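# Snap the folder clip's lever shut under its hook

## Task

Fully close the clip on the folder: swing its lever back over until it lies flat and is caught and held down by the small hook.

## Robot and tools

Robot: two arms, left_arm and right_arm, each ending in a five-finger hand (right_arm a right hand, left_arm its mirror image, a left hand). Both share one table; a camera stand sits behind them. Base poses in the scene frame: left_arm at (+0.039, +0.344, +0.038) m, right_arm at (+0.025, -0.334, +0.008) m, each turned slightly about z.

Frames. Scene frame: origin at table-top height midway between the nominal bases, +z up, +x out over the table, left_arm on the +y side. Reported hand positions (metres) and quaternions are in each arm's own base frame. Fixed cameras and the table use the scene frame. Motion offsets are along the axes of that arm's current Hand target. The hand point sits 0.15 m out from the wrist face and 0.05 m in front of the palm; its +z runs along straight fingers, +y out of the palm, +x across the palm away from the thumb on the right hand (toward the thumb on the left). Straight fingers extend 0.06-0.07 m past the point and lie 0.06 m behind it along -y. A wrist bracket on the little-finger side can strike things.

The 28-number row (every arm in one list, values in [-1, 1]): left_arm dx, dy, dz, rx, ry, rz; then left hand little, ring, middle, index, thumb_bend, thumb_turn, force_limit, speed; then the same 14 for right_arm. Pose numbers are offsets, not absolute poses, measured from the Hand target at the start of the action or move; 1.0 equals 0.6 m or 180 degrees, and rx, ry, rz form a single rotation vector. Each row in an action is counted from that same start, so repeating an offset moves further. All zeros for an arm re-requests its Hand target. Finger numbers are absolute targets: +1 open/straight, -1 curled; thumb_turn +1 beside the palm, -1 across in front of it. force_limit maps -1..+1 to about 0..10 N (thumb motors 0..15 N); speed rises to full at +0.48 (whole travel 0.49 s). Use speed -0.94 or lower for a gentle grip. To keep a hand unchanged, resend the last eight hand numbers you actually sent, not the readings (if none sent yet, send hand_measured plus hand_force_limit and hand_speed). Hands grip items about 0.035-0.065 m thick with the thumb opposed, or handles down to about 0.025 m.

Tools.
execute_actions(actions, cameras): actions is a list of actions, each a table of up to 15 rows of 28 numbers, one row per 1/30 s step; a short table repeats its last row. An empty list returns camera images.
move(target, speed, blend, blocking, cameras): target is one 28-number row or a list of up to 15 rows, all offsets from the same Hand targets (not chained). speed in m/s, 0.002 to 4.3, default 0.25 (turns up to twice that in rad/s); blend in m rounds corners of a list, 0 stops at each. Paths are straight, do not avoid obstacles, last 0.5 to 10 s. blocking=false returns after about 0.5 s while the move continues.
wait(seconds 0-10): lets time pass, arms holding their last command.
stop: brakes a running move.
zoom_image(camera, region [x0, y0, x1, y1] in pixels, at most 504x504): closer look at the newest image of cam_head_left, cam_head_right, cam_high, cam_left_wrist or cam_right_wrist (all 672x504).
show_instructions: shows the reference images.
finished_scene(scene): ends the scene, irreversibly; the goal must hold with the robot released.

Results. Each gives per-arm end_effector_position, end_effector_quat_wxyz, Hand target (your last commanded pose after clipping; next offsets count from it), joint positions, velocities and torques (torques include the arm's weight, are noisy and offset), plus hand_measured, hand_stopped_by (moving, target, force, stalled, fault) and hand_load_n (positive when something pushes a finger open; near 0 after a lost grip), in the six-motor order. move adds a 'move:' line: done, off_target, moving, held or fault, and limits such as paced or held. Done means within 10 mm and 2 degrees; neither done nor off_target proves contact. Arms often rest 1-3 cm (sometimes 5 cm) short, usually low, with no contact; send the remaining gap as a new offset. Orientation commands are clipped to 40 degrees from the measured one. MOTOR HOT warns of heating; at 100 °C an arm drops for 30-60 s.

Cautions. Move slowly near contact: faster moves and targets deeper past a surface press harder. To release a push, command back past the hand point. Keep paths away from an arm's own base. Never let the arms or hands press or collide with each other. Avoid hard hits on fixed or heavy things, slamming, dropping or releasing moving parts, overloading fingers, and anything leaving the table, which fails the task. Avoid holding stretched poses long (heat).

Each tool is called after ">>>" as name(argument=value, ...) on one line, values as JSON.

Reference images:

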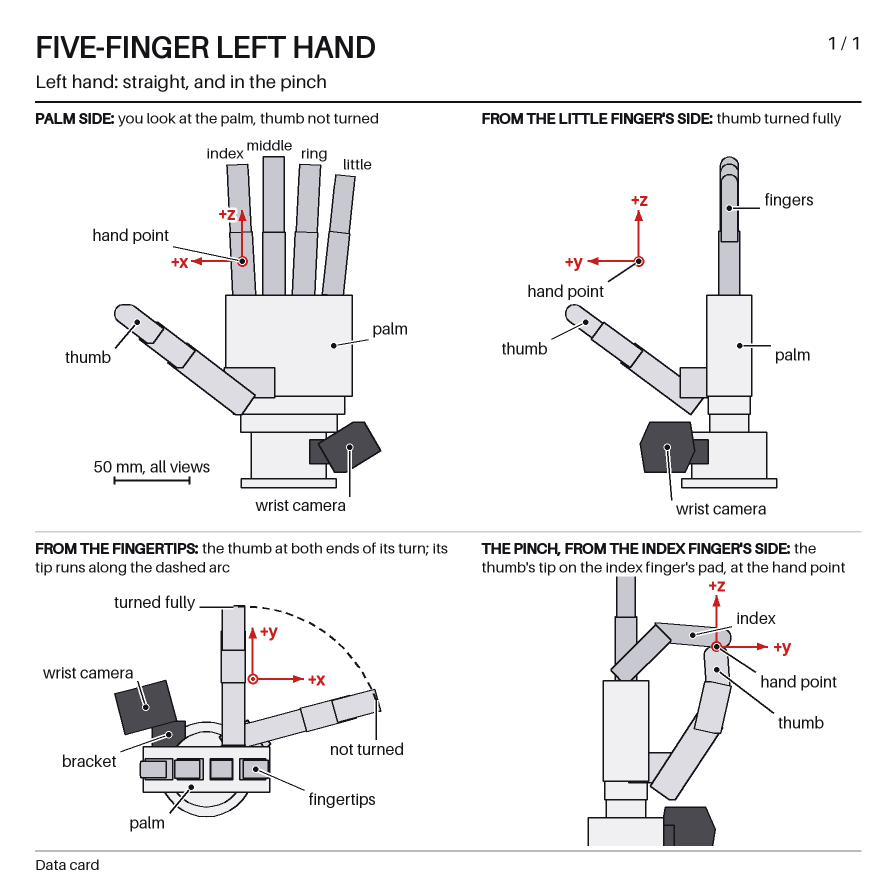

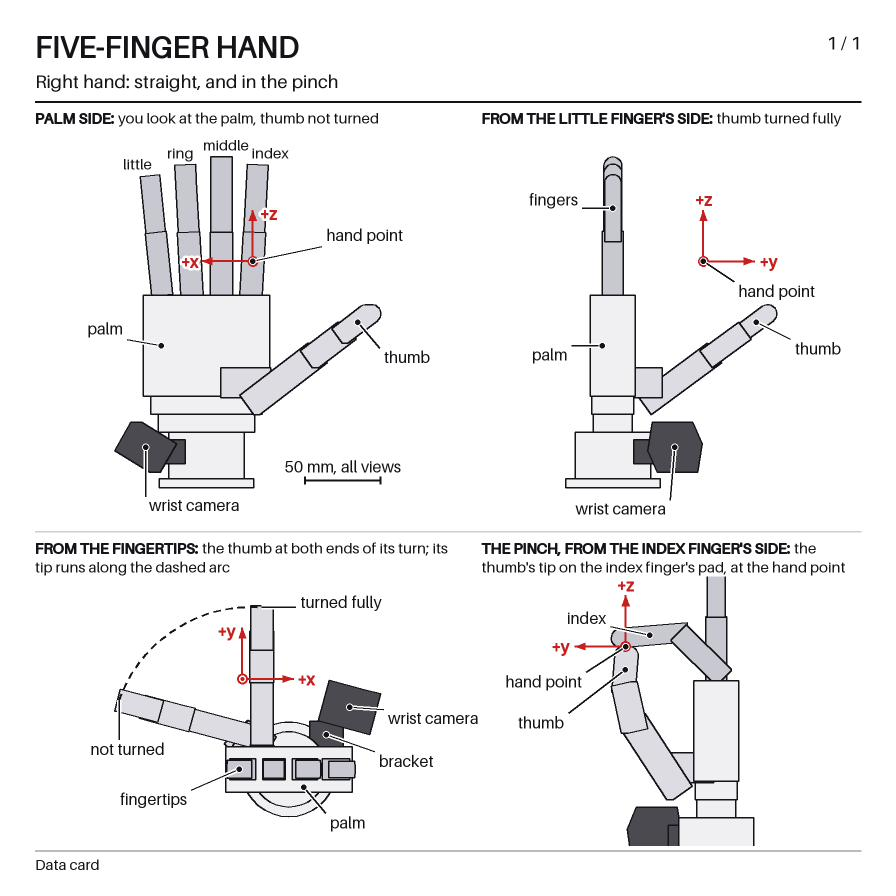

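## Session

>>> execute_actions(actions=[])

>>> zoom_image(camera="cam_high", region=[300, 150, 540, 390])

Scene clock: 0.00 s.
left_arm: end_effector_position=(+0.1382, -0.1249, +0.0657) hand_measured=(+1.000, +1.000, +1.000, +1.000, +1.000, +1.000) hand_load_n=(+0.0, +0.0, +0.0, +0.0, +0.0, +0.0) hand_stopped_by=(target, target, target, target, target, target) hand_force_limit=0.00 hand_speed=-0.80 end_effector_quat_wxyz=(+0.304, +0.667, +0.636, +0.240) | right_arm: end_effector_position=(+0.3953, +0.1254, +0.1615) hand_measured=(+1.000, +1.000, +1.000, +1.000, +1.000, +1.000) hand_load_n=(+0.0, +0.0, +0.0, +0.0, +0.0, +0.0) hand_stopped_by=(target, target, target, target, target, target) hand_force_limit=0.00 hand_speed=-0.80 end_effector_quat_wxyz=(-0.001, -0.432, +0.897, -0.095)
Joint positions: left_arm=[-1.879 0.971 0.266 -1.034 -0.781 1.241] | right_arm=[0.238 1.445 1.245 -1.334 0.186 0.907]
Joint velocities: within noise
Joint torques (N m): no reading
Heat: left arm: hottest waist 33 °C; right arm: hottest elbow 33 °C.
Hand target: left_arm +0.1363, -0.1309, +0.0689; +0.307, +0.666, +0.639, +0.234 | right_arm +0.4036, +0.1274, +0.1727; +0.013, -0.431, +0.897, -0.098
camera_calibration:
cam_left_wrist: T_world_to_cam=[[-0.663844, 0.236128, -0.709616, 0.166254], [-0.0858339, 0.918522, 0.38594, 0.116897], [0.742929, 0.317113, -0.589488, 0.0911619], [0, 0, 0, 1]] pos_world=[0.0526739, -0.175539, 0.1266]
cam_right_wrist: T_world_to_cam=[[-0.923081, 0.35497, -0.148048, 0.343354], [0.245754, 0.840478, 0.48291, -0.295707], [0.295849, 0.409382, -0.863064, 0.0850834], [0, 0, 0, 1]] pos_world=[0.364442, 0.091823, 0.267065]

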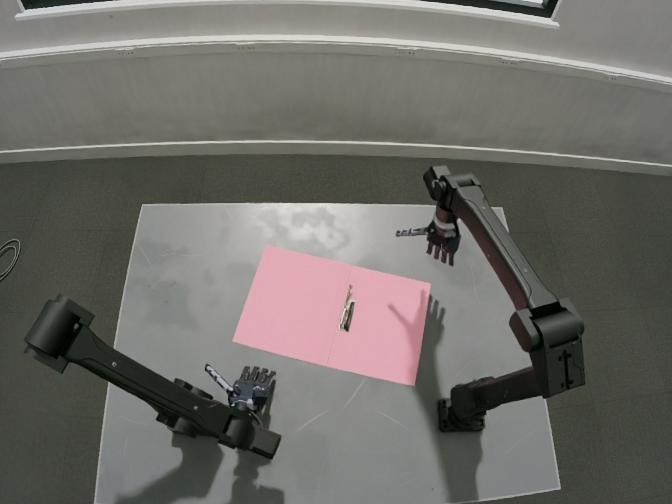

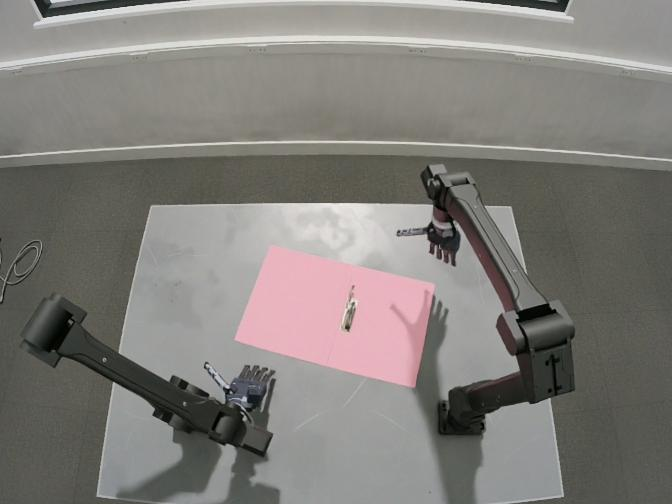

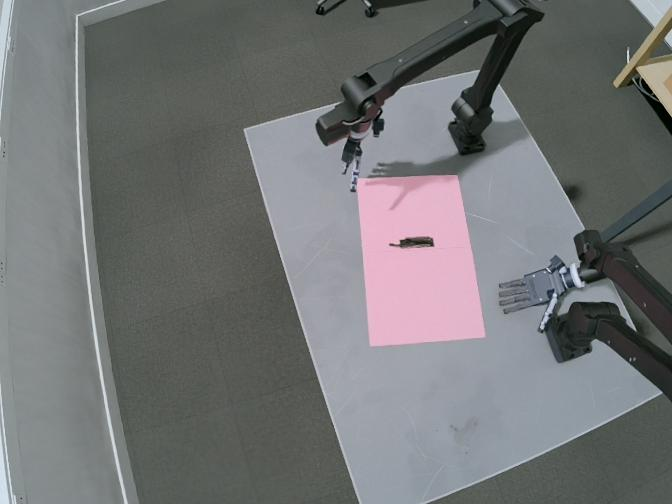

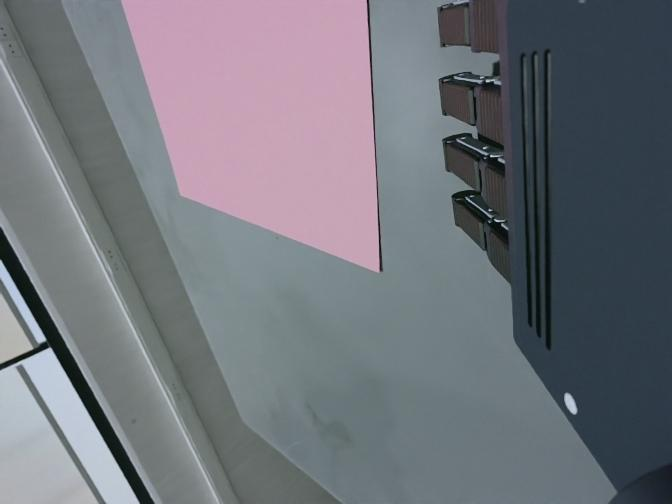

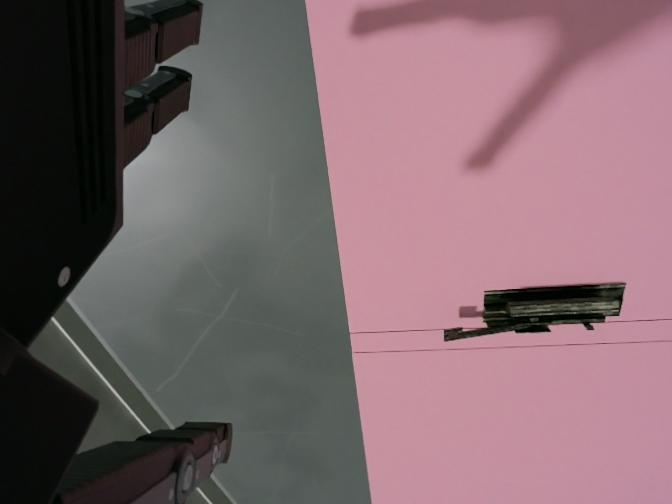

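Scaled by 2.100 from the camera's 672x504 image, which has a finer 960x720 frame.

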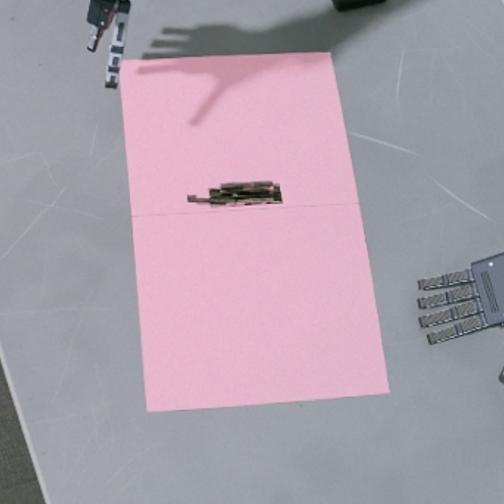

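>>> zoom_image(camera="cam_right_wrist", region=[430, 260, 640, 360])

>>> zoom_image(camera="cam_high", region=[375, 220, 455, 270])

>>> zoom_image(camera="cam_head_left", region=[310, 270, 390, 350])

>>> zoom_image(camera="cam_head_right", region=[310, 270, 390, 350])

Scaled by 2.400 from the camera's 672x504 image, which has a finer 960x720 frame.

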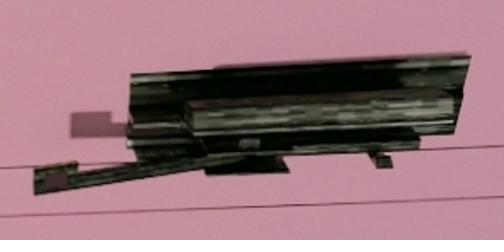

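Scaled by 6.300 from the camera's 672x504 image, which has a finer 960x720 frame.

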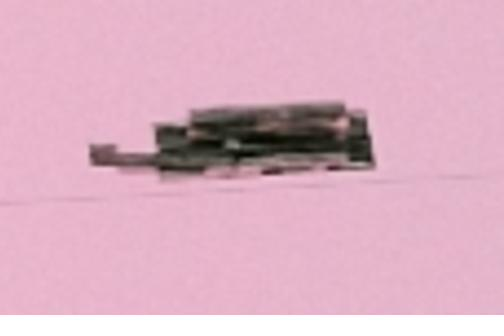

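Scaled by 6.300 from the camera's 672x504 image, which has a finer 960x720 frame.

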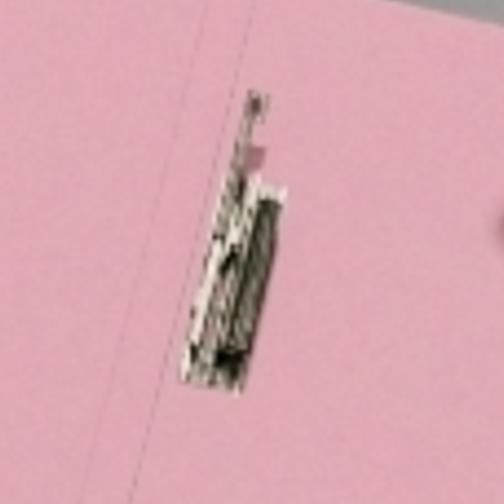

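Scaled by 6.300 from the camera's 672x504 image, which has a finer 960x720 frame.

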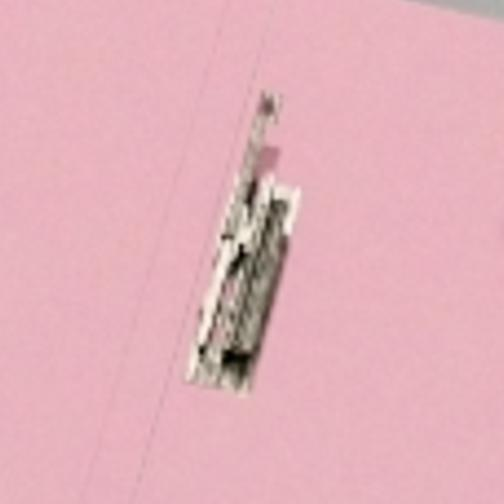

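>>> move(target=[0,0,0,0,0,0,1,1,1,1,1,1,0,-0.8,-0.3,0.1675,0.0133,-0.054,-0.0334,-0.151,0,0,0,0,1,1,0,-0.3], cameras=["cam_high","cam_right_wrist","cam_head_left"], speed=0.25)

>>> zoom_image(camera="cam_right_wrist", region=[250, 0, 600, 260])

Scene clock: 223.37 s.
left_arm: end_effector_position=(+0.1382, -0.1249, +0.0657) hand_measured=(+1.000, +1.000, +1.000, +1.000, +1.000, +1.000) hand_load_n=(-0.5, +0.0, +0.0, +0.0, +0.0, +0.0) hand_stopped_by=(target, target, target, target, target, target) hand_force_limit=0.00 hand_speed=-0.80 end_effector_quat_wxyz=(+0.304, +0.667, +0.636, +0.240) | right_arm: end_effector_position=(+0.4263, +0.3191, +0.1234) hand_measured=(+0.000, +0.000, +0.000, +0.000, +1.000, +1.000) hand_load_n=(+0.0, +0.5, +0.0, +0.0, +0.0, +0.0) hand_stopped_by=(target, target, target, target, target, target) hand_force_limit=0.00 hand_speed=-0.30 end_effector_quat_wxyz=(-0.014, -0.627, +0.779, +0.001)
Joint positions: left_arm=[-1.879 0.971 0.266 -1.034 -0.781 1.241] | right_arm=[0.525 1.84 1.612 -1.371 0.003 0.74]
Joint torques (N m): left_arm=[0.73 -0.73 7.97 -0.2 -0.65 0.03] | right_arm=[0.85 -11.16 11.84 -0.55 0 -0.05]
Heat: left arm: hottest elbow 37 °C; right arm: hottest elbow 43 °C.
Hand target: left_arm +0.1363, -0.1309, +0.0689; +0.307, +0.666, +0.639, +0.234 | right_arm +0.4404, +0.3269, +0.1352; +0.000, -0.633, +0.774, +0.000
Off the commanded pose: left_arm 0.007 m, 1 deg | right_arm 0.020 m, 2 deg.
move: off_target (right_arm)
camera_calibration:
cam_right_wrist: T_world_to_cam=[[-0.996699, -0.0801225, 0.0130883, 0.448013], [-0.0572412, 0.80788, 0.586561, -0.320927], [-0.0575705, 0.583876, -0.809799, 0.0520797], [0, 0, 0, 1]] pos_world=[0.431162, 0.264758, 0.224553]
Images, in order (width x height): cam_head_left 672x504, cam_high 672x504, cam_right_wrist 672x504.

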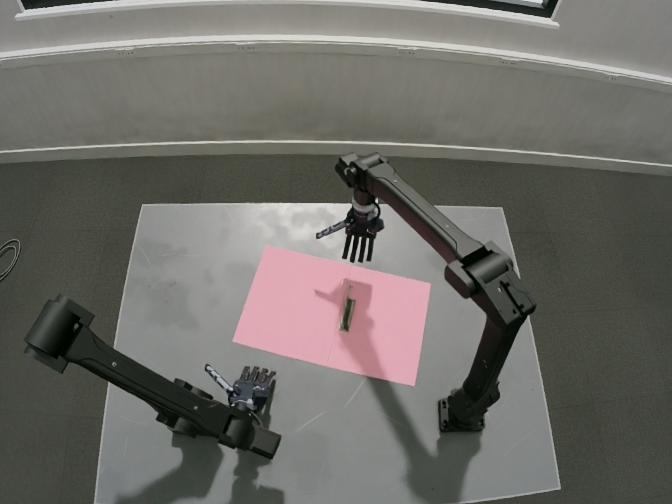

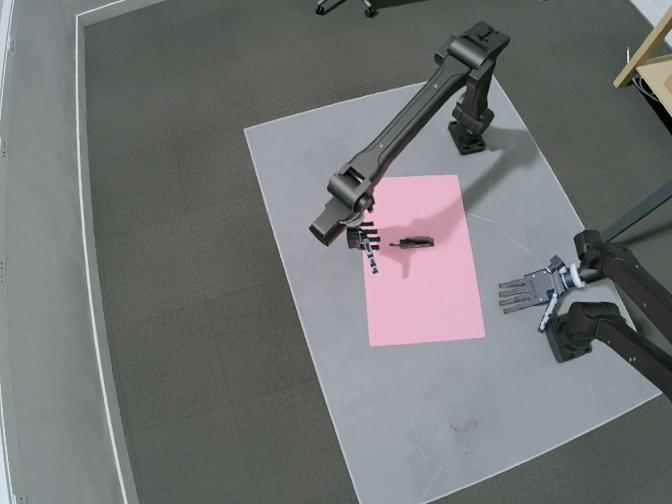

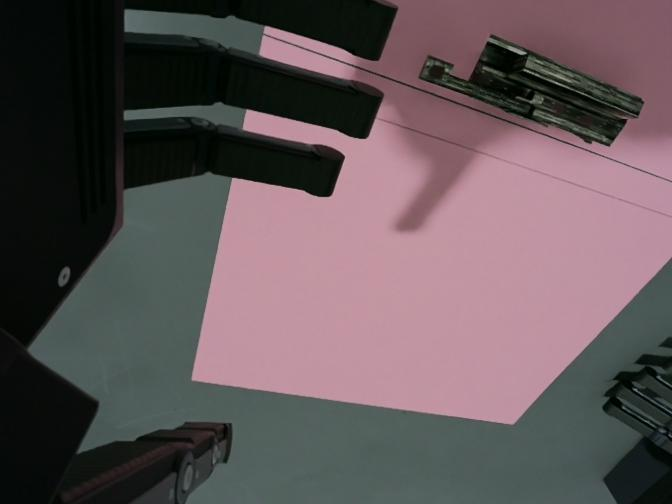

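Scaled by 1.440 from the camera's 672x504 image, which has a finer 960x720 frame.

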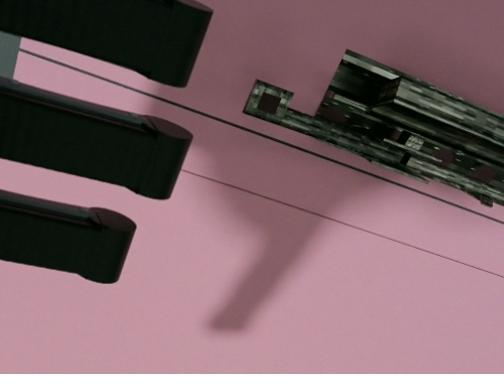

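>>> move(target=[0,0,0,0,0,0,1,1,1,1,1,1,0,-0.8,0.005,0,0.117,0,0,0,0,0,0,0,1,1,0,-0.3], cameras=["cam_right_wrist"], speed=0.15)

>>> zoom_image(camera="cam_right_wrist", region=[250, 0, 600, 260])

Scene clock: 250.73 s.
left_arm: end_effector_position=(+0.1382, -0.1249, +0.0657) hand_measured=(+1.000, +1.000, +1.000, +1.000, +1.000, +1.000) hand_load_n=(+0.0, +0.0, +0.0, +0.0, +0.0, +0.0) hand_stopped_by=(target, target, target, target, target, target) hand_force_limit=0.00 hand_speed=-0.80 end_effector_quat_wxyz=(+0.304, +0.667, +0.636, +0.240) | right_arm: end_effector_position=(+0.4378, +0.3256, +0.0698) hand_measured=(+0.000, +0.000, +0.000, +0.000, +1.000, +1.000) hand_load_n=(+0.0, +0.0, +0.0, +0.0, +0.0, +0.0) hand_stopped_by=(target, target, target, target, target, target) hand_force_limit=0.00 hand_speed=-0.30 end_effector_quat_wxyz=(+0.000, -0.629, +0.777, -0.001)
Joint positions: left_arm=[-1.879 0.971 0.266 -1.034 -0.781 1.241] | right_arm=[0.525 1.895 1.549 -1.225 0.003 0.736]
Joint torques (N m): left_arm=[0.73 -0.79 7.94 -0.17 -0.65 0.02] | right_arm=[0.73 -11.34 6.84 0.31 0 -0.04]
Heat: left arm: hottest elbow 37 °C; right arm: hottest elbow 44 °C.
Hand target: left_arm +0.1363, -0.1309, +0.0689; +0.307, +0.666, +0.639, +0.234 | right_arm +0.4399, +0.3240, +0.0651; +0.000, -0.633, +0.774, +0.000
Off the commanded pose: left_arm 0.007 m, 1 deg | right_arm 0.006 m, 1 deg.
move: done
camera_calibration:
cam_right_wrist: T_world_to_cam=[[-0.996301, -0.0850282, -0.0124314, 0.46388], [-0.0756446, 0.799165, 0.596334, -0.2838], [-0.0407705, 0.595068, -0.80264, -0.00590183], [0, 0, 0, 1]] pos_world=[0.440456, 0.269757, 0.170269]
Images, in order (width x height): cam_right_wrist 672x504.

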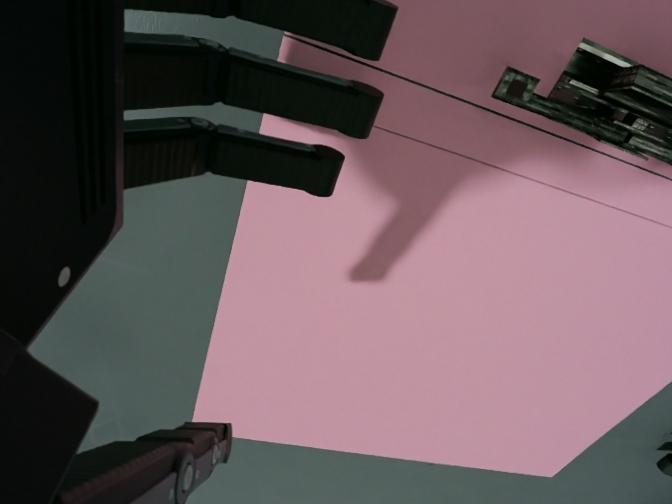

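Scaled by 1.440 from the camera's 672x504 image, which has a finer 960x720 frame.

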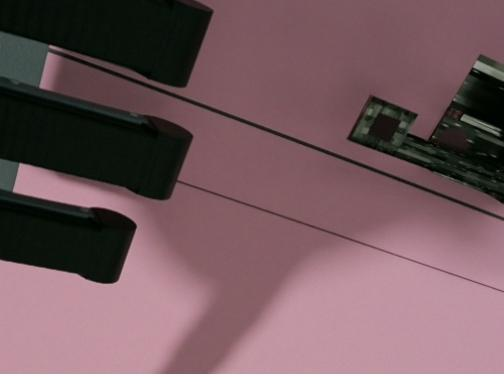

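>>> move(target=[0,0,0,0,0,0,1,1,1,1,1,1,0,-0.8,0.0203,0.0333,0.0517,0,0,0,0,0,0,0,1,1,0,-0.3], cameras=["cam_right_wrist"], speed=0.12)

>>> zoom_image(camera="cam_right_wrist", region=[250, 0, 600, 260])

Scene clock: 263.70 s.
left_arm: end_effector_position=(+0.1382, -0.1249, +0.0657) hand_measured=(+1.000, +1.000, +1.000, +1.000, +1.000, +1.000) hand_load_n=(+0.0, +0.0, +0.0, +0.0, +0.0, +0.0) hand_stopped_by=(target, target, target, target, target, target) hand_force_limit=0.00 hand_speed=-0.80 end_effector_quat_wxyz=(+0.304, +0.667, +0.636, +0.240) | right_arm: end_effector_position=(+0.4187, +0.3158, +0.0340) hand_measured=(+0.000, +0.000, +0.000, +0.000, +1.000, +1.000) hand_load_n=(+0.0, +0.5, -2.5, -2.5, +0.0, +0.0) hand_stopped_by=(target, target, target, target, target, target) hand_force_limit=0.00 hand_speed=-0.30 end_effector_quat_wxyz=(-0.008, -0.629, +0.777, +0.003)
Joint positions: left_arm=[-1.879 0.971 0.266 -1.034 -0.781 1.241] | right_arm=[0.525 1.89 1.438 -1.134 -0.003 0.736]
Joint torques (N m): left_arm=[0.79 -0.79 7.98 -0.18 -0.65 0.03] | right_arm=[1.08 -12.28 5.46 0.64 0.24 0.04]
Heat: left arm: hottest elbow 37 °C; right arm: hottest elbow 43 °C.
Hand target: left_arm +0.1363, -0.1309, +0.0689; +0.307, +0.666, +0.639, +0.234 | right_arm +0.4178, +0.3159, +0.0340; +0.000, -0.633, +0.774, +0.000
Off the commanded pose: left_arm 0.007 m, 1 deg | right_arm 0.001 m, 1 deg.
move: done
camera_calibration:
cam_right_wrist: T_world_to_cam=[[-0.996371, -0.0850251, 0.00382258, 0.443039], [-0.0660497, 0.800772, 0.595316, -0.260576], [-0.0536778, 0.592903, -0.803483, -0.023489], [0, 0, 0, 1]] pos_world=[0.42296, 0.260258, 0.134558]
Images, in order (width x height): cam_right_wrist 672x504.

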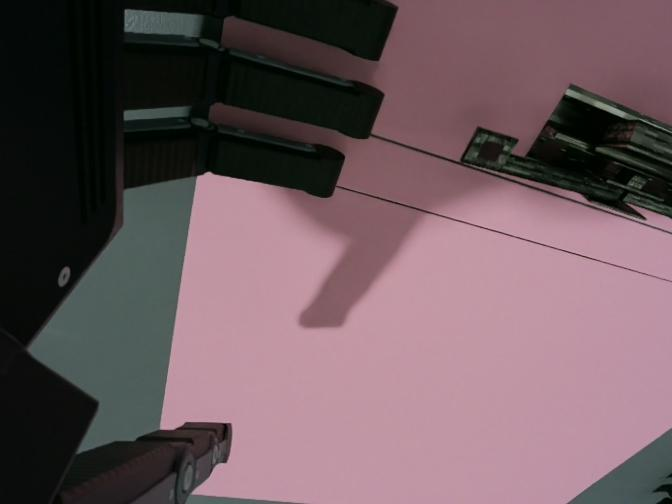

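Scaled by 1.440 from the camera's 672x504 image, which has a finer 960x720 frame.

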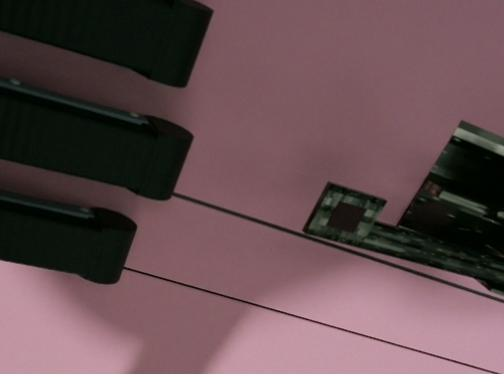

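>>> move(target=[[0,0,0,0,0,0,1,1,1,1,1,1,0,-0.8,0,0,-0.0167,0,0,0,0,0,0,0,1,1,0,-0.3],[0,0,0,0,0,0,1,1,1,1,1,1,0,-0.8,0,0,-0.0167,0,0,0,-0.4,-0.4,0.2,-0.4,1,1,0,-0.3]], cameras=["cam_right_wrist"], speed=0.1)

>>> zoom_image(camera="cam_right_wrist", region=[250, 0, 600, 260])

Scene clock: 285.17 s.
left_arm: end_effector_position=(+0.1382, -0.1249, +0.0657) hand_measured=(+1.000, +1.000, +1.000, +1.000, +1.000, +1.000) hand_load_n=(+0.0, +0.0, +0.0, +0.0, +0.0, +0.0) hand_stopped_by=(target, target, target, target, target, target) hand_force_limit=0.00 hand_speed=-0.80 end_effector_quat_wxyz=(+0.304, +0.667, +0.636, +0.240) | right_arm: end_effector_position=(+0.4172, +0.3163, +0.0499) hand_measured=(-0.400, -0.400, +0.200, -0.400, +1.000, +1.000) hand_load_n=(+0.0, +0.0, -0.5, +0.0, +0.0, +0.0) hand_stopped_by=(target, target, target, target, target, target) hand_force_limit=0.00 hand_speed=-0.30 end_effector_quat_wxyz=(+0.001, -0.631, +0.776, +0.001)
Joint positions: left_arm=[-1.879 0.971 0.266 -1.034 -0.781 1.241] | right_arm=[0.528 1.859 1.438 -1.147 -0.002 0.732]
Joint torques (N m): left_arm=[0.79 -0.79 7.97 -0.17 -0.65 0.03] | right_arm=[1.03 -10.93 6.48 0.21 0.23 0.06]
Heat: left arm: hottest elbow 37 °C; right arm: hottest elbow 41 °C.
Hand target: left_arm +0.1363, -0.1309, +0.0689; +0.307, +0.666, +0.639, +0.234 | right_arm +0.4178, +0.3160, +0.0442; +0.000, -0.633, +0.774, +0.000
Off the commanded pose: left_arm 0.007 m, 1 deg | right_arm 0.006 m, 0 deg.
move: done
camera_calibration:
cam_right_wrist: T_world_to_cam=[[-0.995759, -0.0910534, -0.0131301, 0.444006], [-0.0806369, 0.795181, 0.600986, -0.262945], [-0.044281, 0.599496, -0.799152, -0.0172524], [0, 0, 0, 1]] pos_world=[0.420156, 0.25986, 0.150069]
Images, in order (width x height): cam_right_wrist 672x504.

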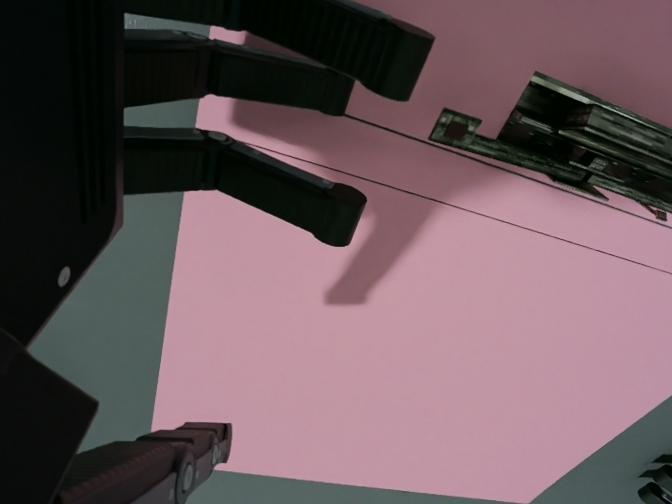

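Scaled by 1.440 from the camera's 672x504 image, which has a finer 960x720 frame.

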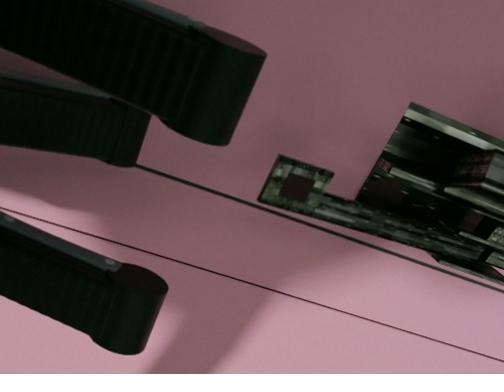

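>>> move(target=[0,0,0,0,0,0,1,1,1,1,1,1,0,-0.8,0,0,0.0217,0,0,0,-0.1,-0.1,0.2,-0.2,1,1,0,-0.3], cameras=["cam_right_wrist"], speed=0.06)

>>> zoom_image(camera="cam_right_wrist", region=[250, 0, 600, 260])

Scene clock: 305.50 s.
left_arm: end_effector_position=(+0.1382, -0.1249, +0.0657) hand_measured=(+1.000, +1.000, +1.000, +1.000, +1.000, +1.000) hand_load_n=(+0.0, +0.5, +0.0, +0.0, +0.0, +0.0) hand_stopped_by=(target, target, target, target, target, target) hand_force_limit=0.00 hand_speed=-0.80 end_effector_quat_wxyz=(+0.304, +0.667, +0.636, +0.240) | right_arm: end_effector_position=(+0.4177, +0.3165, +0.0482) hand_measured=(-0.100, -0.100, +0.200, -0.200, +1.000, +1.000) hand_load_n=(+0.0, +0.5, -6.5, +0.0, +0.0, +0.0) hand_stopped_by=(target, target, target, target, target, target) hand_force_limit=0.00 hand_speed=-0.30 end_effector_quat_wxyz=(+0.004, -0.631, +0.775, +0.000)
Joint positions: left_arm=[-1.879 0.971 0.266 -1.034 -0.781 1.241] | right_arm=[0.528 1.859 1.433 -1.137 -0.002 0.732]
Joint torques (N m): left_arm=[0.79 -0.85 7.97 -0.18 -0.65 0.03] | right_arm=[0.73 -9.99 5.6 1.02 0.17 0.06]
Heat: left arm: hottest elbow 37 °C; right arm: hottest elbow 40 °C.
Hand target: left_arm +0.1363, -0.1309, +0.0689; +0.307, +0.666, +0.639, +0.234 | right_arm +0.4179, +0.3161, +0.0312; +0.000, -0.633, +0.774, +0.000
Off the commanded pose: left_arm 0.007 m, 1 deg | right_arm 0.017 m, 0 deg.
move: off_target (right_arm)
camera_calibration:
cam_right_wrist: T_world_to_cam=[[-0.995694, -0.0910003, -0.0176725, 0.44472], [-0.0832486, 0.793907, 0.602314, -0.260644], [-0.0407805, 0.601191, -0.798064, -0.0208967], [0, 0, 0, 1]] pos_world=[0.420255, 0.259959, 0.148172]
Images, in order (width x height): cam_right_wrist 672x504.

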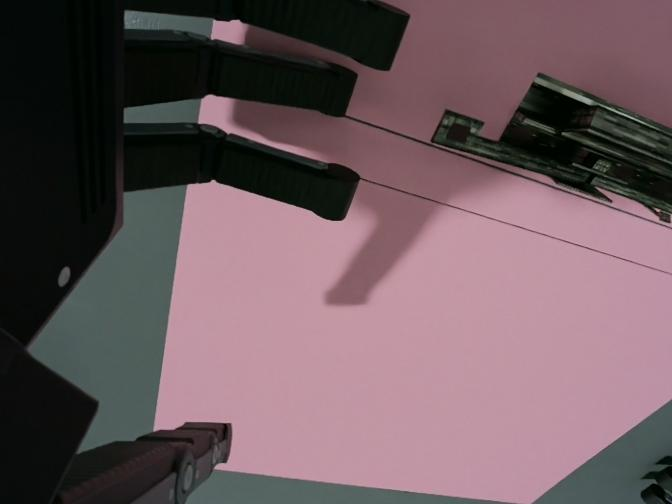

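Scaled by 1.440 from the camera's 672x504 image, which has a finer 960x720 frame.

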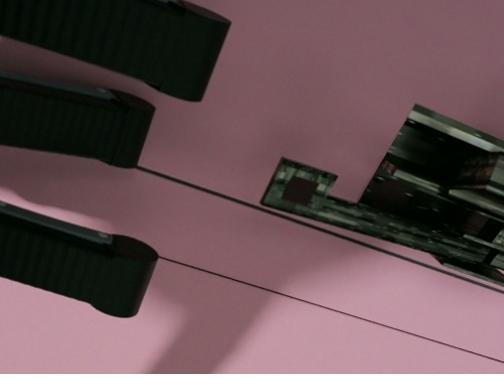

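>>> move(target=[0,0,0,0,0,0,1,1,1,1,1,1,0,-0.8,0.0025,0.0667,-0.0167,0,0,0,-0.1,-0.1,0.2,-0.2,1,1,0,-0.3], cameras=["cam_right_wrist"], speed=0.08)

>>> zoom_image(camera="cam_right_wrist", region=[250, 0, 600, 260])

Scene clock: 324.43 s.
left_arm: end_effector_position=(+0.1382, -0.1249, +0.0657) hand_measured=(+1.000, +1.000, +1.000, +1.000, +1.000, +1.000) hand_load_n=(+0.0, +0.0, +0.0, +0.0, +0.0, +0.0) hand_stopped_by=(target, target, target, target, target, target) hand_force_limit=0.00 hand_speed=-0.80 end_effector_quat_wxyz=(+0.304, +0.667, +0.636, +0.240) | right_arm: end_effector_position=(+0.3883, +0.3225, +0.0476) hand_measured=(-0.100, -0.100, +0.200, -0.200, +1.000, +1.000) hand_load_n=(+0.0, +0.0, -4.0, +0.0, +0.0, -0.5) hand_stopped_by=(target, target, target, target, target, target) hand_force_limit=0.00 hand_speed=-0.30 end_effector_quat_wxyz=(+0.008, -0.634, +0.773, +0.000)
Joint positions: left_arm=[-1.879 0.971 0.266 -1.034 -0.781 1.241] | right_arm=[0.566 1.804 1.35 -1.102 -0.002 0.763]
Joint torques (N m): left_arm=[0.79 -0.79 7.97 -0.14 -0.65 0.03] | right_arm=[1.79 -10.75 4.75 0.14 0.17 0.21]
Heat: left arm: hottest elbow 37 °C; right arm: hottest elbow 39 °C.
Hand target: left_arm +0.1363, -0.1309, +0.0689; +0.307, +0.666, +0.639, +0.234 | right_arm +0.3783, +0.3226, +0.0410; +0.000, -0.633, +0.774, +0.000
Off the commanded pose: left_arm 0.007 m, 1 deg | right_arm 0.012 m, 1 deg.
move: off_target (right_arm)
camera_calibration:
cam_right_wrist: T_world_to_cam=[[-0.994862, -0.0981778, -0.0247009, 0.418249], [-0.0930457, 0.790581, 0.605247, -0.262729], [-0.0398937, 0.604436, -0.795655, -0.0276144], [0, 0, 0, 1]] pos_world=[0.390553, 0.265463, 0.147376]
Images, in order (width x height): cam_right_wrist 672x504.

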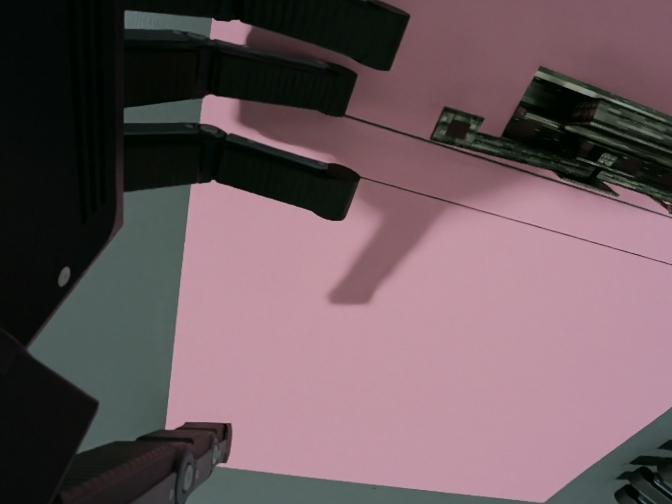

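Scaled by 1.440 from the camera's 672x504 image, which has a finer 960x720 frame.

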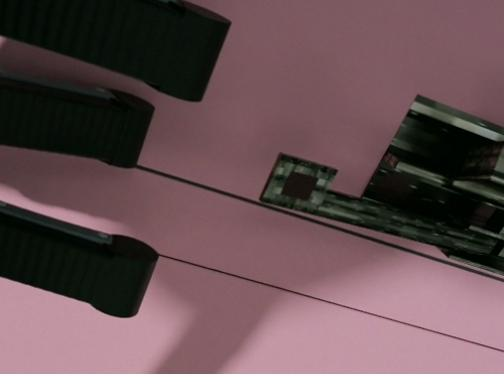

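>>> move(target=[0,0,0,0,0,0,1,1,1,1,1,1,0,-0.8,0,-0.008,-0.011,0,0,0,-0.1,-0.1,0.2,-0.2,1,1,0,-0.3], cameras=[], speed=0.06)

Scene clock: 337.10 s.
left_arm: end_effector_position=(+0.1382, -0.1249, +0.0657) hand_measured=(+1.000, +1.000, +1.000, +1.000, +1.000, +1.000) hand_load_n=(+0.0, +0.0, +0.0, +0.0, +0.0, +0.0) hand_stopped_by=(target, target, target, target, target, target) hand_force_limit=0.00 hand_speed=-0.80 end_effector_quat_wxyz=(+0.304, +0.667, +0.636, +0.240) | right_arm: end_effector_position=(+0.3883, +0.3225, +0.0476) hand_measured=(-0.100, -0.100, +0.200, -0.200, +1.000, +1.000) hand_load_n=(+0.0, +0.0, -3.5, +0.0, -0.5, +0.0) hand_stopped_by=(target, target, target, target, target, target) hand_force_limit=0.00 hand_speed=-0.30 end_effector_quat_wxyz=(+0.008, -0.634, +0.773, +0.000)
Joint positions: left_arm=[-1.879 0.971 0.266 -1.034 -0.781 1.241] | right_arm=[0.566 1.804 1.35 -1.102 -0.002 0.764]
Joint torques (N m): left_arm=[0.73 -0.79 7.97 -0.17 -0.65 0.02] | right_arm=[1.14 -11.05 6.38 -0.51 0.18 0.18]
Heat: left arm: hottest elbow 37 °C; right arm: hottest elbow 39 °C.
Hand target: left_arm +0.1363, -0.1309, +0.0689; +0.307, +0.666, +0.639, +0.234 | right_arm +0.3830, +0.3216, +0.0476; +0.000, -0.633, +0.774, +0.000
Off the commanded pose: left_arm 0.007 m, 1 deg | right_arm 0.005 m, 1 deg.
move: done
No camera images: "cameras" was empty.

>>> execute_actions(actions=[[[0,0,0,0,0,0,1,1,1,1,1,1,0,-0.8,0,0,0,0,0,0,-0.1,-0.1,0.16,-0.2,1,1,0,-0.5]]])

Scene clock: 340.93 s.
left_arm: end_effector_position=(+0.1382, -0.1249, +0.0657) hand_measured=(+1.000, +1.000, +1.000, +1.000, +1.000, +1.000) hand_load_n=(+0.0, +0.0, +0.0, +0.0, +0.0, +0.0) hand_stopped_by=(target, target, target, target, target, target) hand_force_limit=0.00 hand_speed=-0.80 end_effector_quat_wxyz=(+0.304, +0.667, +0.636, +0.240) | right_arm: end_effector_position=(+0.3869, +0.3215, +0.0472) hand_measured=(-0.100, -0.100, +0.160, -0.200, +1.000, +1.000) hand_load_n=(+0.0, +0.0, +0.0, +0.0, +0.0, +0.0) hand_stopped_by=(target, target, target, target, target, target) hand_force_limit=0.00 hand_speed=-0.50 end_effector_quat_wxyz=(+0.005, -0.634, +0.773, +0.000)
Joint positions: left_arm=[-1.879 0.971 0.266 -1.034 -0.781 1.241] | right_arm=[0.566 1.804 1.349 -1.106 -0.001 0.764]
Joint torques (N m): left_arm=[0.73 -0.79 7.95 -0.16 -0.65 0.03] | right_arm=[1.49 -11.05 6.52 -0.46 0.16 0.15]
Heat: left arm: hottest elbow 37 °C; right arm: hottest elbow 39 °C.
Hand target: left_arm +0.1363, -0.1309, +0.0689; +0.307, +0.666, +0.639, +0.234 | right_arm +0.3829, +0.3216, +0.0476; +0.000, -0.633, +0.774, +0.000
Off the commanded pose: left_arm 0.007 m, 1 deg | right_arm 0.004 m, 1 deg.

>>> move(target=[0,0,0,0,0,0,1,1,1,1,1,1,0,-0.8,0.001,0.07,0,0,0,0,-0.1,-0.1,0.16,-0.2,1,1,0,-0.5], cameras=["cam_right_wrist"], speed=0.06)

>>> zoom_image(camera="cam_right_wrist", region=[250, 0, 600, 260])

Scene clock: 350.43 s.
left_arm: end_effector_position=(+0.1382, -0.1249, +0.0657) hand_measured=(+1.000, +1.000, +1.000, +1.000, +1.000, +1.000) hand_load_n=(+0.0, +0.0, +0.0, +0.0, +0.0, +0.0) hand_stopped_by=(target, target, target, target, target, target) hand_force_limit=0.00 hand_speed=-0.80 end_effector_quat_wxyz=(+0.304, +0.667, +0.636, +0.240) | right_arm: end_effector_position=(+0.3469, +0.3264, +0.0445) hand_measured=(-0.100, -0.100, +0.160, -0.200, +1.000, +1.000) hand_load_n=(+0.0, +0.0, -1.5, +0.0, +0.0, +0.0) hand_stopped_by=(target, target, target, target, target, target) hand_force_limit=0.00 hand_speed=-0.50 end_effector_quat_wxyz=(-0.006, -0.635, +0.773, +0.001)
Joint positions: left_arm=[-1.879 0.971 0.266 -1.034 -0.781 1.241] | right_arm=[0.619 1.75 1.263 -1.095 -0.001 0.815]
Joint torques (N m): left_arm=[0.73 -0.79 7.97 -0.17 -0.66 0.03] | right_arm=[1.9 -11.34 5.42 0.23 0.11 0.25]
Heat: left arm: hottest elbow 37 °C; right arm: hottest elbow 39 °C.
Hand target: left_arm +0.1363, -0.1309, +0.0689; +0.307, +0.666, +0.639, +0.234 | right_arm +0.3417, +0.3293, +0.0476; +0.000, -0.633, +0.774, +0.000
Off the commanded pose: left_arm 0.007 m, 1 deg | right_arm 0.007 m, 1 deg.
move: done
camera_calibration:
cam_right_wrist: T_world_to_cam=[[-0.995, -0.0998654, -0.00160462, 0.376895], [-0.0812449, 0.799922, 0.594579, -0.274458], [-0.0580943, 0.591736, -0.804036, -0.0232945], [0, 0, 0, 1]] pos_world=[0.351359, 0.270968, 0.145062]
Images, in order (width x height): cam_right_wrist 672x504.

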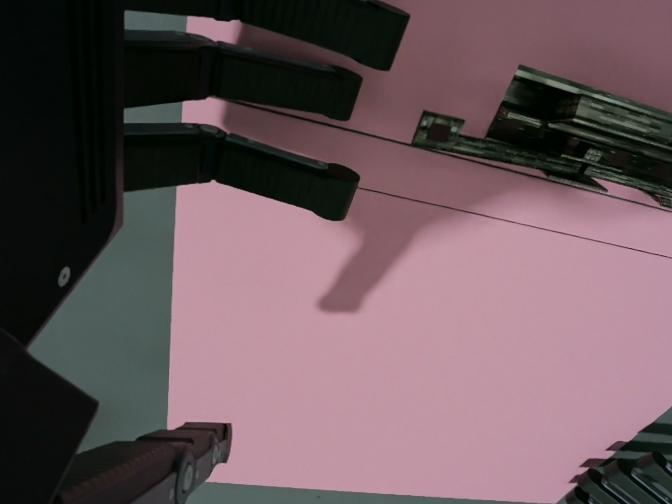

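Scaled by 1.440 from the camera's 672x504 image, which has a finer 960x720 frame.

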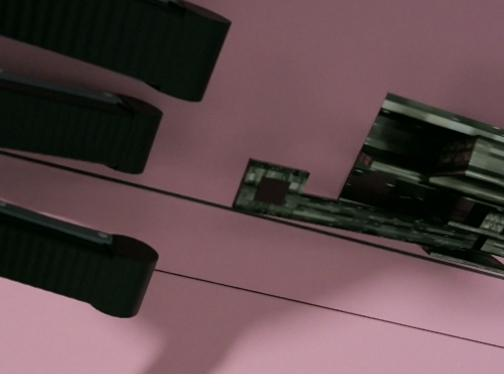

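>>> execute_actions(actions=[[[0,0,0,0,0,0,1,1,1,1,1,1,0,-0.8,0,0,0,0,0,0,-0.1,-0.1,0.12,-0.2,1,1,0,-0.5]]])

Scene clock: 371.90 s.
left_arm: end_effector_position=(+0.1382, -0.1249, +0.0657) hand_measured=(+1.000, +1.000, +1.000, +1.000, +1.000, +1.000) hand_load_n=(+0.0, +0.0, +0.0, +0.0, +0.0, +0.0) hand_stopped_by=(target, target, target, target, target, target) hand_force_limit=0.00 hand_speed=-0.80 end_effector_quat_wxyz=(+0.304, +0.667, +0.636, +0.240) | right_arm: end_effector_position=(+0.3437, +0.3250, +0.0422) hand_measured=(-0.100, -0.100, +0.120, -0.200, +1.000, +1.000) hand_load_n=(+0.0, +0.0, -1.0, +0.0, +0.0, +0.0) hand_stopped_by=(target, target, target, target, target, target) hand_force_limit=0.00 hand_speed=-0.50 end_effector_quat_wxyz=(-0.009, -0.635, +0.772, +0.001)
Joint positions: left_arm=[-1.879 0.971 0.266 -1.034 -0.781 1.241] | right_arm=[0.621 1.75 1.256 -1.095 0 0.815]
Joint torques (N m): left_arm=[0.79 -0.79 7.95 -0.17 -0.65 0.03] | right_arm=[1.85 -11.16 5.9 0.17 0.09 0.23]
Heat: left arm: hottest elbow 37 °C; right arm: hottest elbow 38 °C.
Hand target: left_arm +0.1363, -0.1309, +0.0689; +0.307, +0.666, +0.639, +0.234 | right_arm +0.3418, +0.3294, +0.0478; +0.000, -0.633, +0.774, +0.000
Off the commanded pose: left_arm 0.007 m, 1 deg | right_arm 0.007 m, 1 deg.

>>> execute_actions(actions=[])

>>> zoom_image(camera="cam_high", region=[340, 170, 580, 390])

>>> zoom_image(camera="cam_head_left", region=[190, 250, 390, 450])

Scene clock: 383.07 s.
left_arm: end_effector_position=(+0.1382, -0.1249, +0.0657) hand_measured=(+1.000, +1.000, +1.000, +1.000, +1.000, +1.000) hand_load_n=(+0.0, +0.0, +0.0, +0.0, +0.0, +0.0) hand_stopped_by=(target, target, target, target, target, target) hand_force_limit=0.00 hand_speed=-0.80 end_effector_quat_wxyz=(+0.304, +0.667, +0.636, +0.240) | right_arm: end_effector_position=(+0.3437, +0.3250, +0.0422) hand_measured=(-0.100, -0.100, +0.120, -0.200, +1.000, +1.000) hand_load_n=(+0.0, +0.0, -1.0, +0.0, +0.0, +0.0) hand_stopped_by=(target, target, target, target, target, target) hand_force_limit=0.00 hand_speed=-0.50 end_effector_quat_wxyz=(-0.009, -0.635, +0.772, +0.001)
Joint positions: left_arm=[-1.879 0.971 0.266 -1.034 -0.781 1.241] | right_arm=[0.621 1.75 1.256 -1.095 0 0.815]
Joint velocities: within noise
Joint torques (N m): left_arm=[0.73 -0.79 7.94 -0.16 -0.65 0.02] | right_arm=[1.85 -11.22 5.97 0.12 0.1 0.22]
Heat: left arm: hottest elbow 37 °C; right arm: hottest elbow 38 °C.
Hand target: left_arm +0.1363, -0.1309, +0.0689; +0.307, +0.666, +0.639, +0.234 | right_arm +0.3418, +0.3294, +0.0478; +0.000, -0.633, +0.774, +0.000
Off the commanded pose: left_arm 0.007 m, 1 deg | right_arm 0.007 m, 1 deg.
camera_calibration:
cam_left_wrist: T_world_to_cam=[[-0.663844, 0.236128, -0.709616, 0.166254], [-0.0858339, 0.918522, 0.38594, 0.116897], [0.742929, 0.317113, -0.589488, 0.0911619], [0, 0, 0, 1]] pos_world=[0.0526739, -0.175539, 0.1266]
cam_right_wrist: T_world_to_cam=[[-0.994911, -0.100655, 0.00444744, 0.373623], [-0.0785485, 0.802532, 0.591415, -0.273864], [-0.0630983, 0.588057, -0.806355, -0.0213891], [0, 0, 0, 1]] pos_world=[0.34886, 0.26997, 0.143058]

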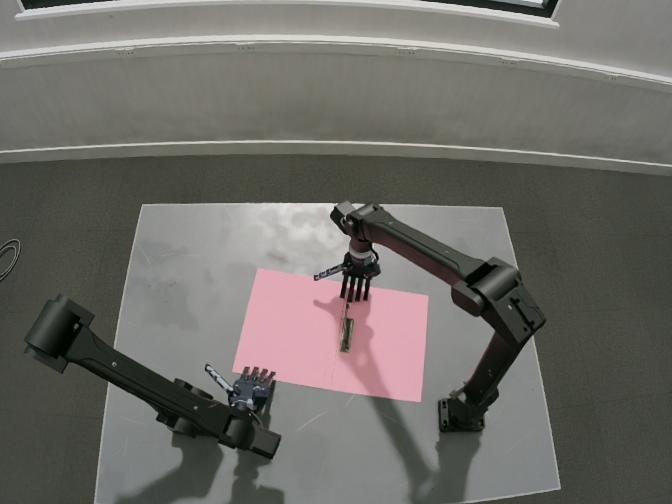

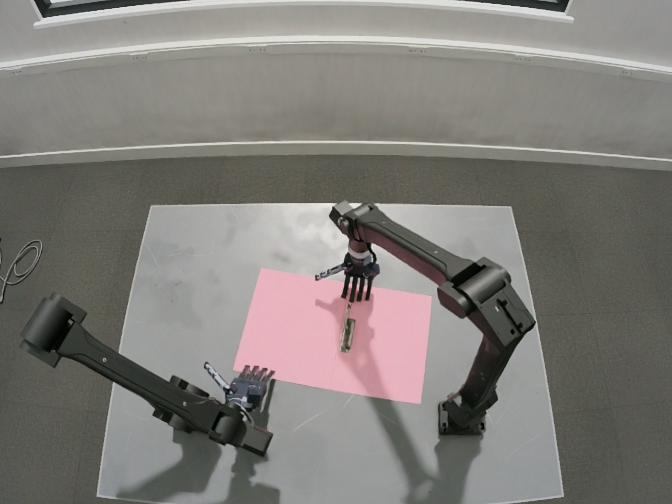

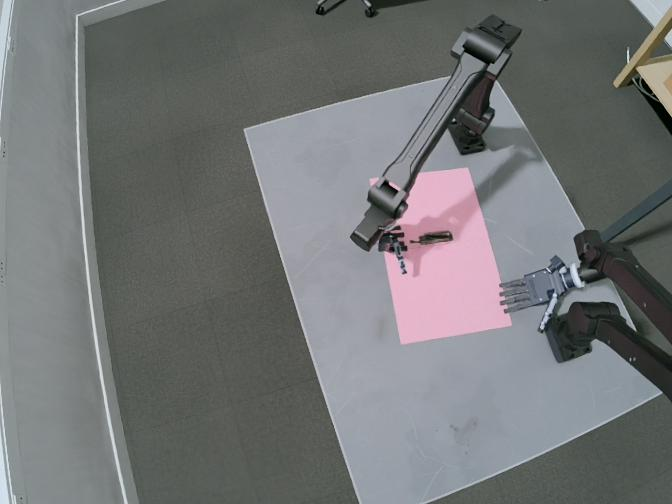

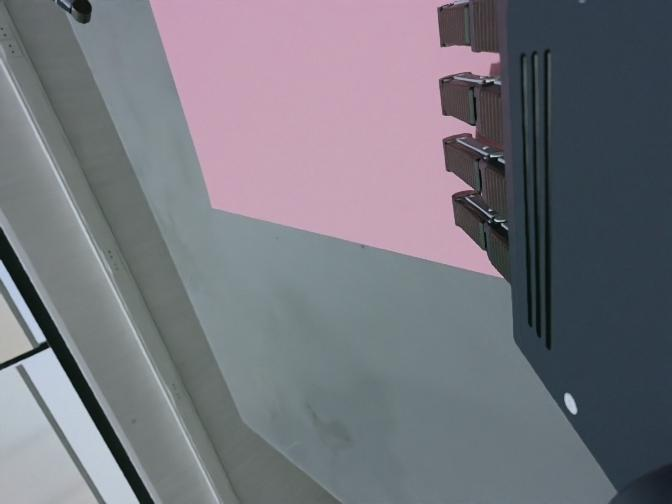

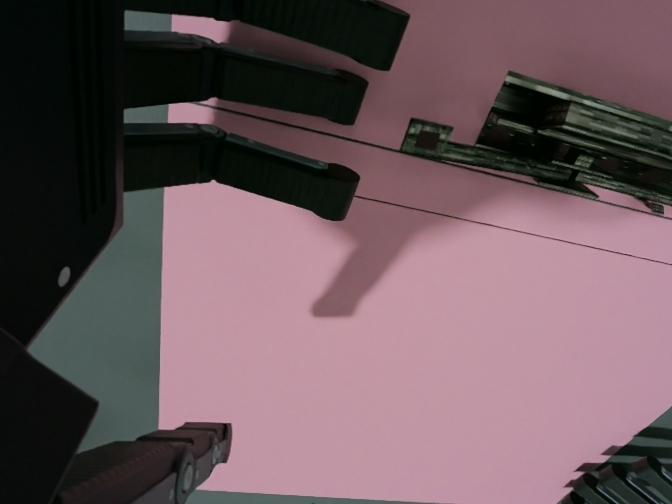

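Scaled by 2.100 from the camera's 672x504 image, which has a finer 960x720 frame.

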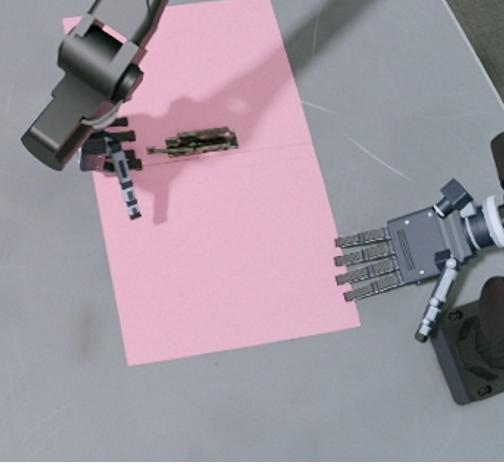

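Scaled by 2.520 from the camera's 672x504 image, which has a finer 960x720 frame.

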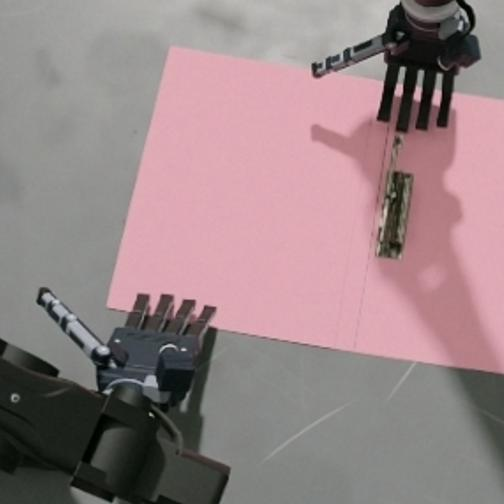

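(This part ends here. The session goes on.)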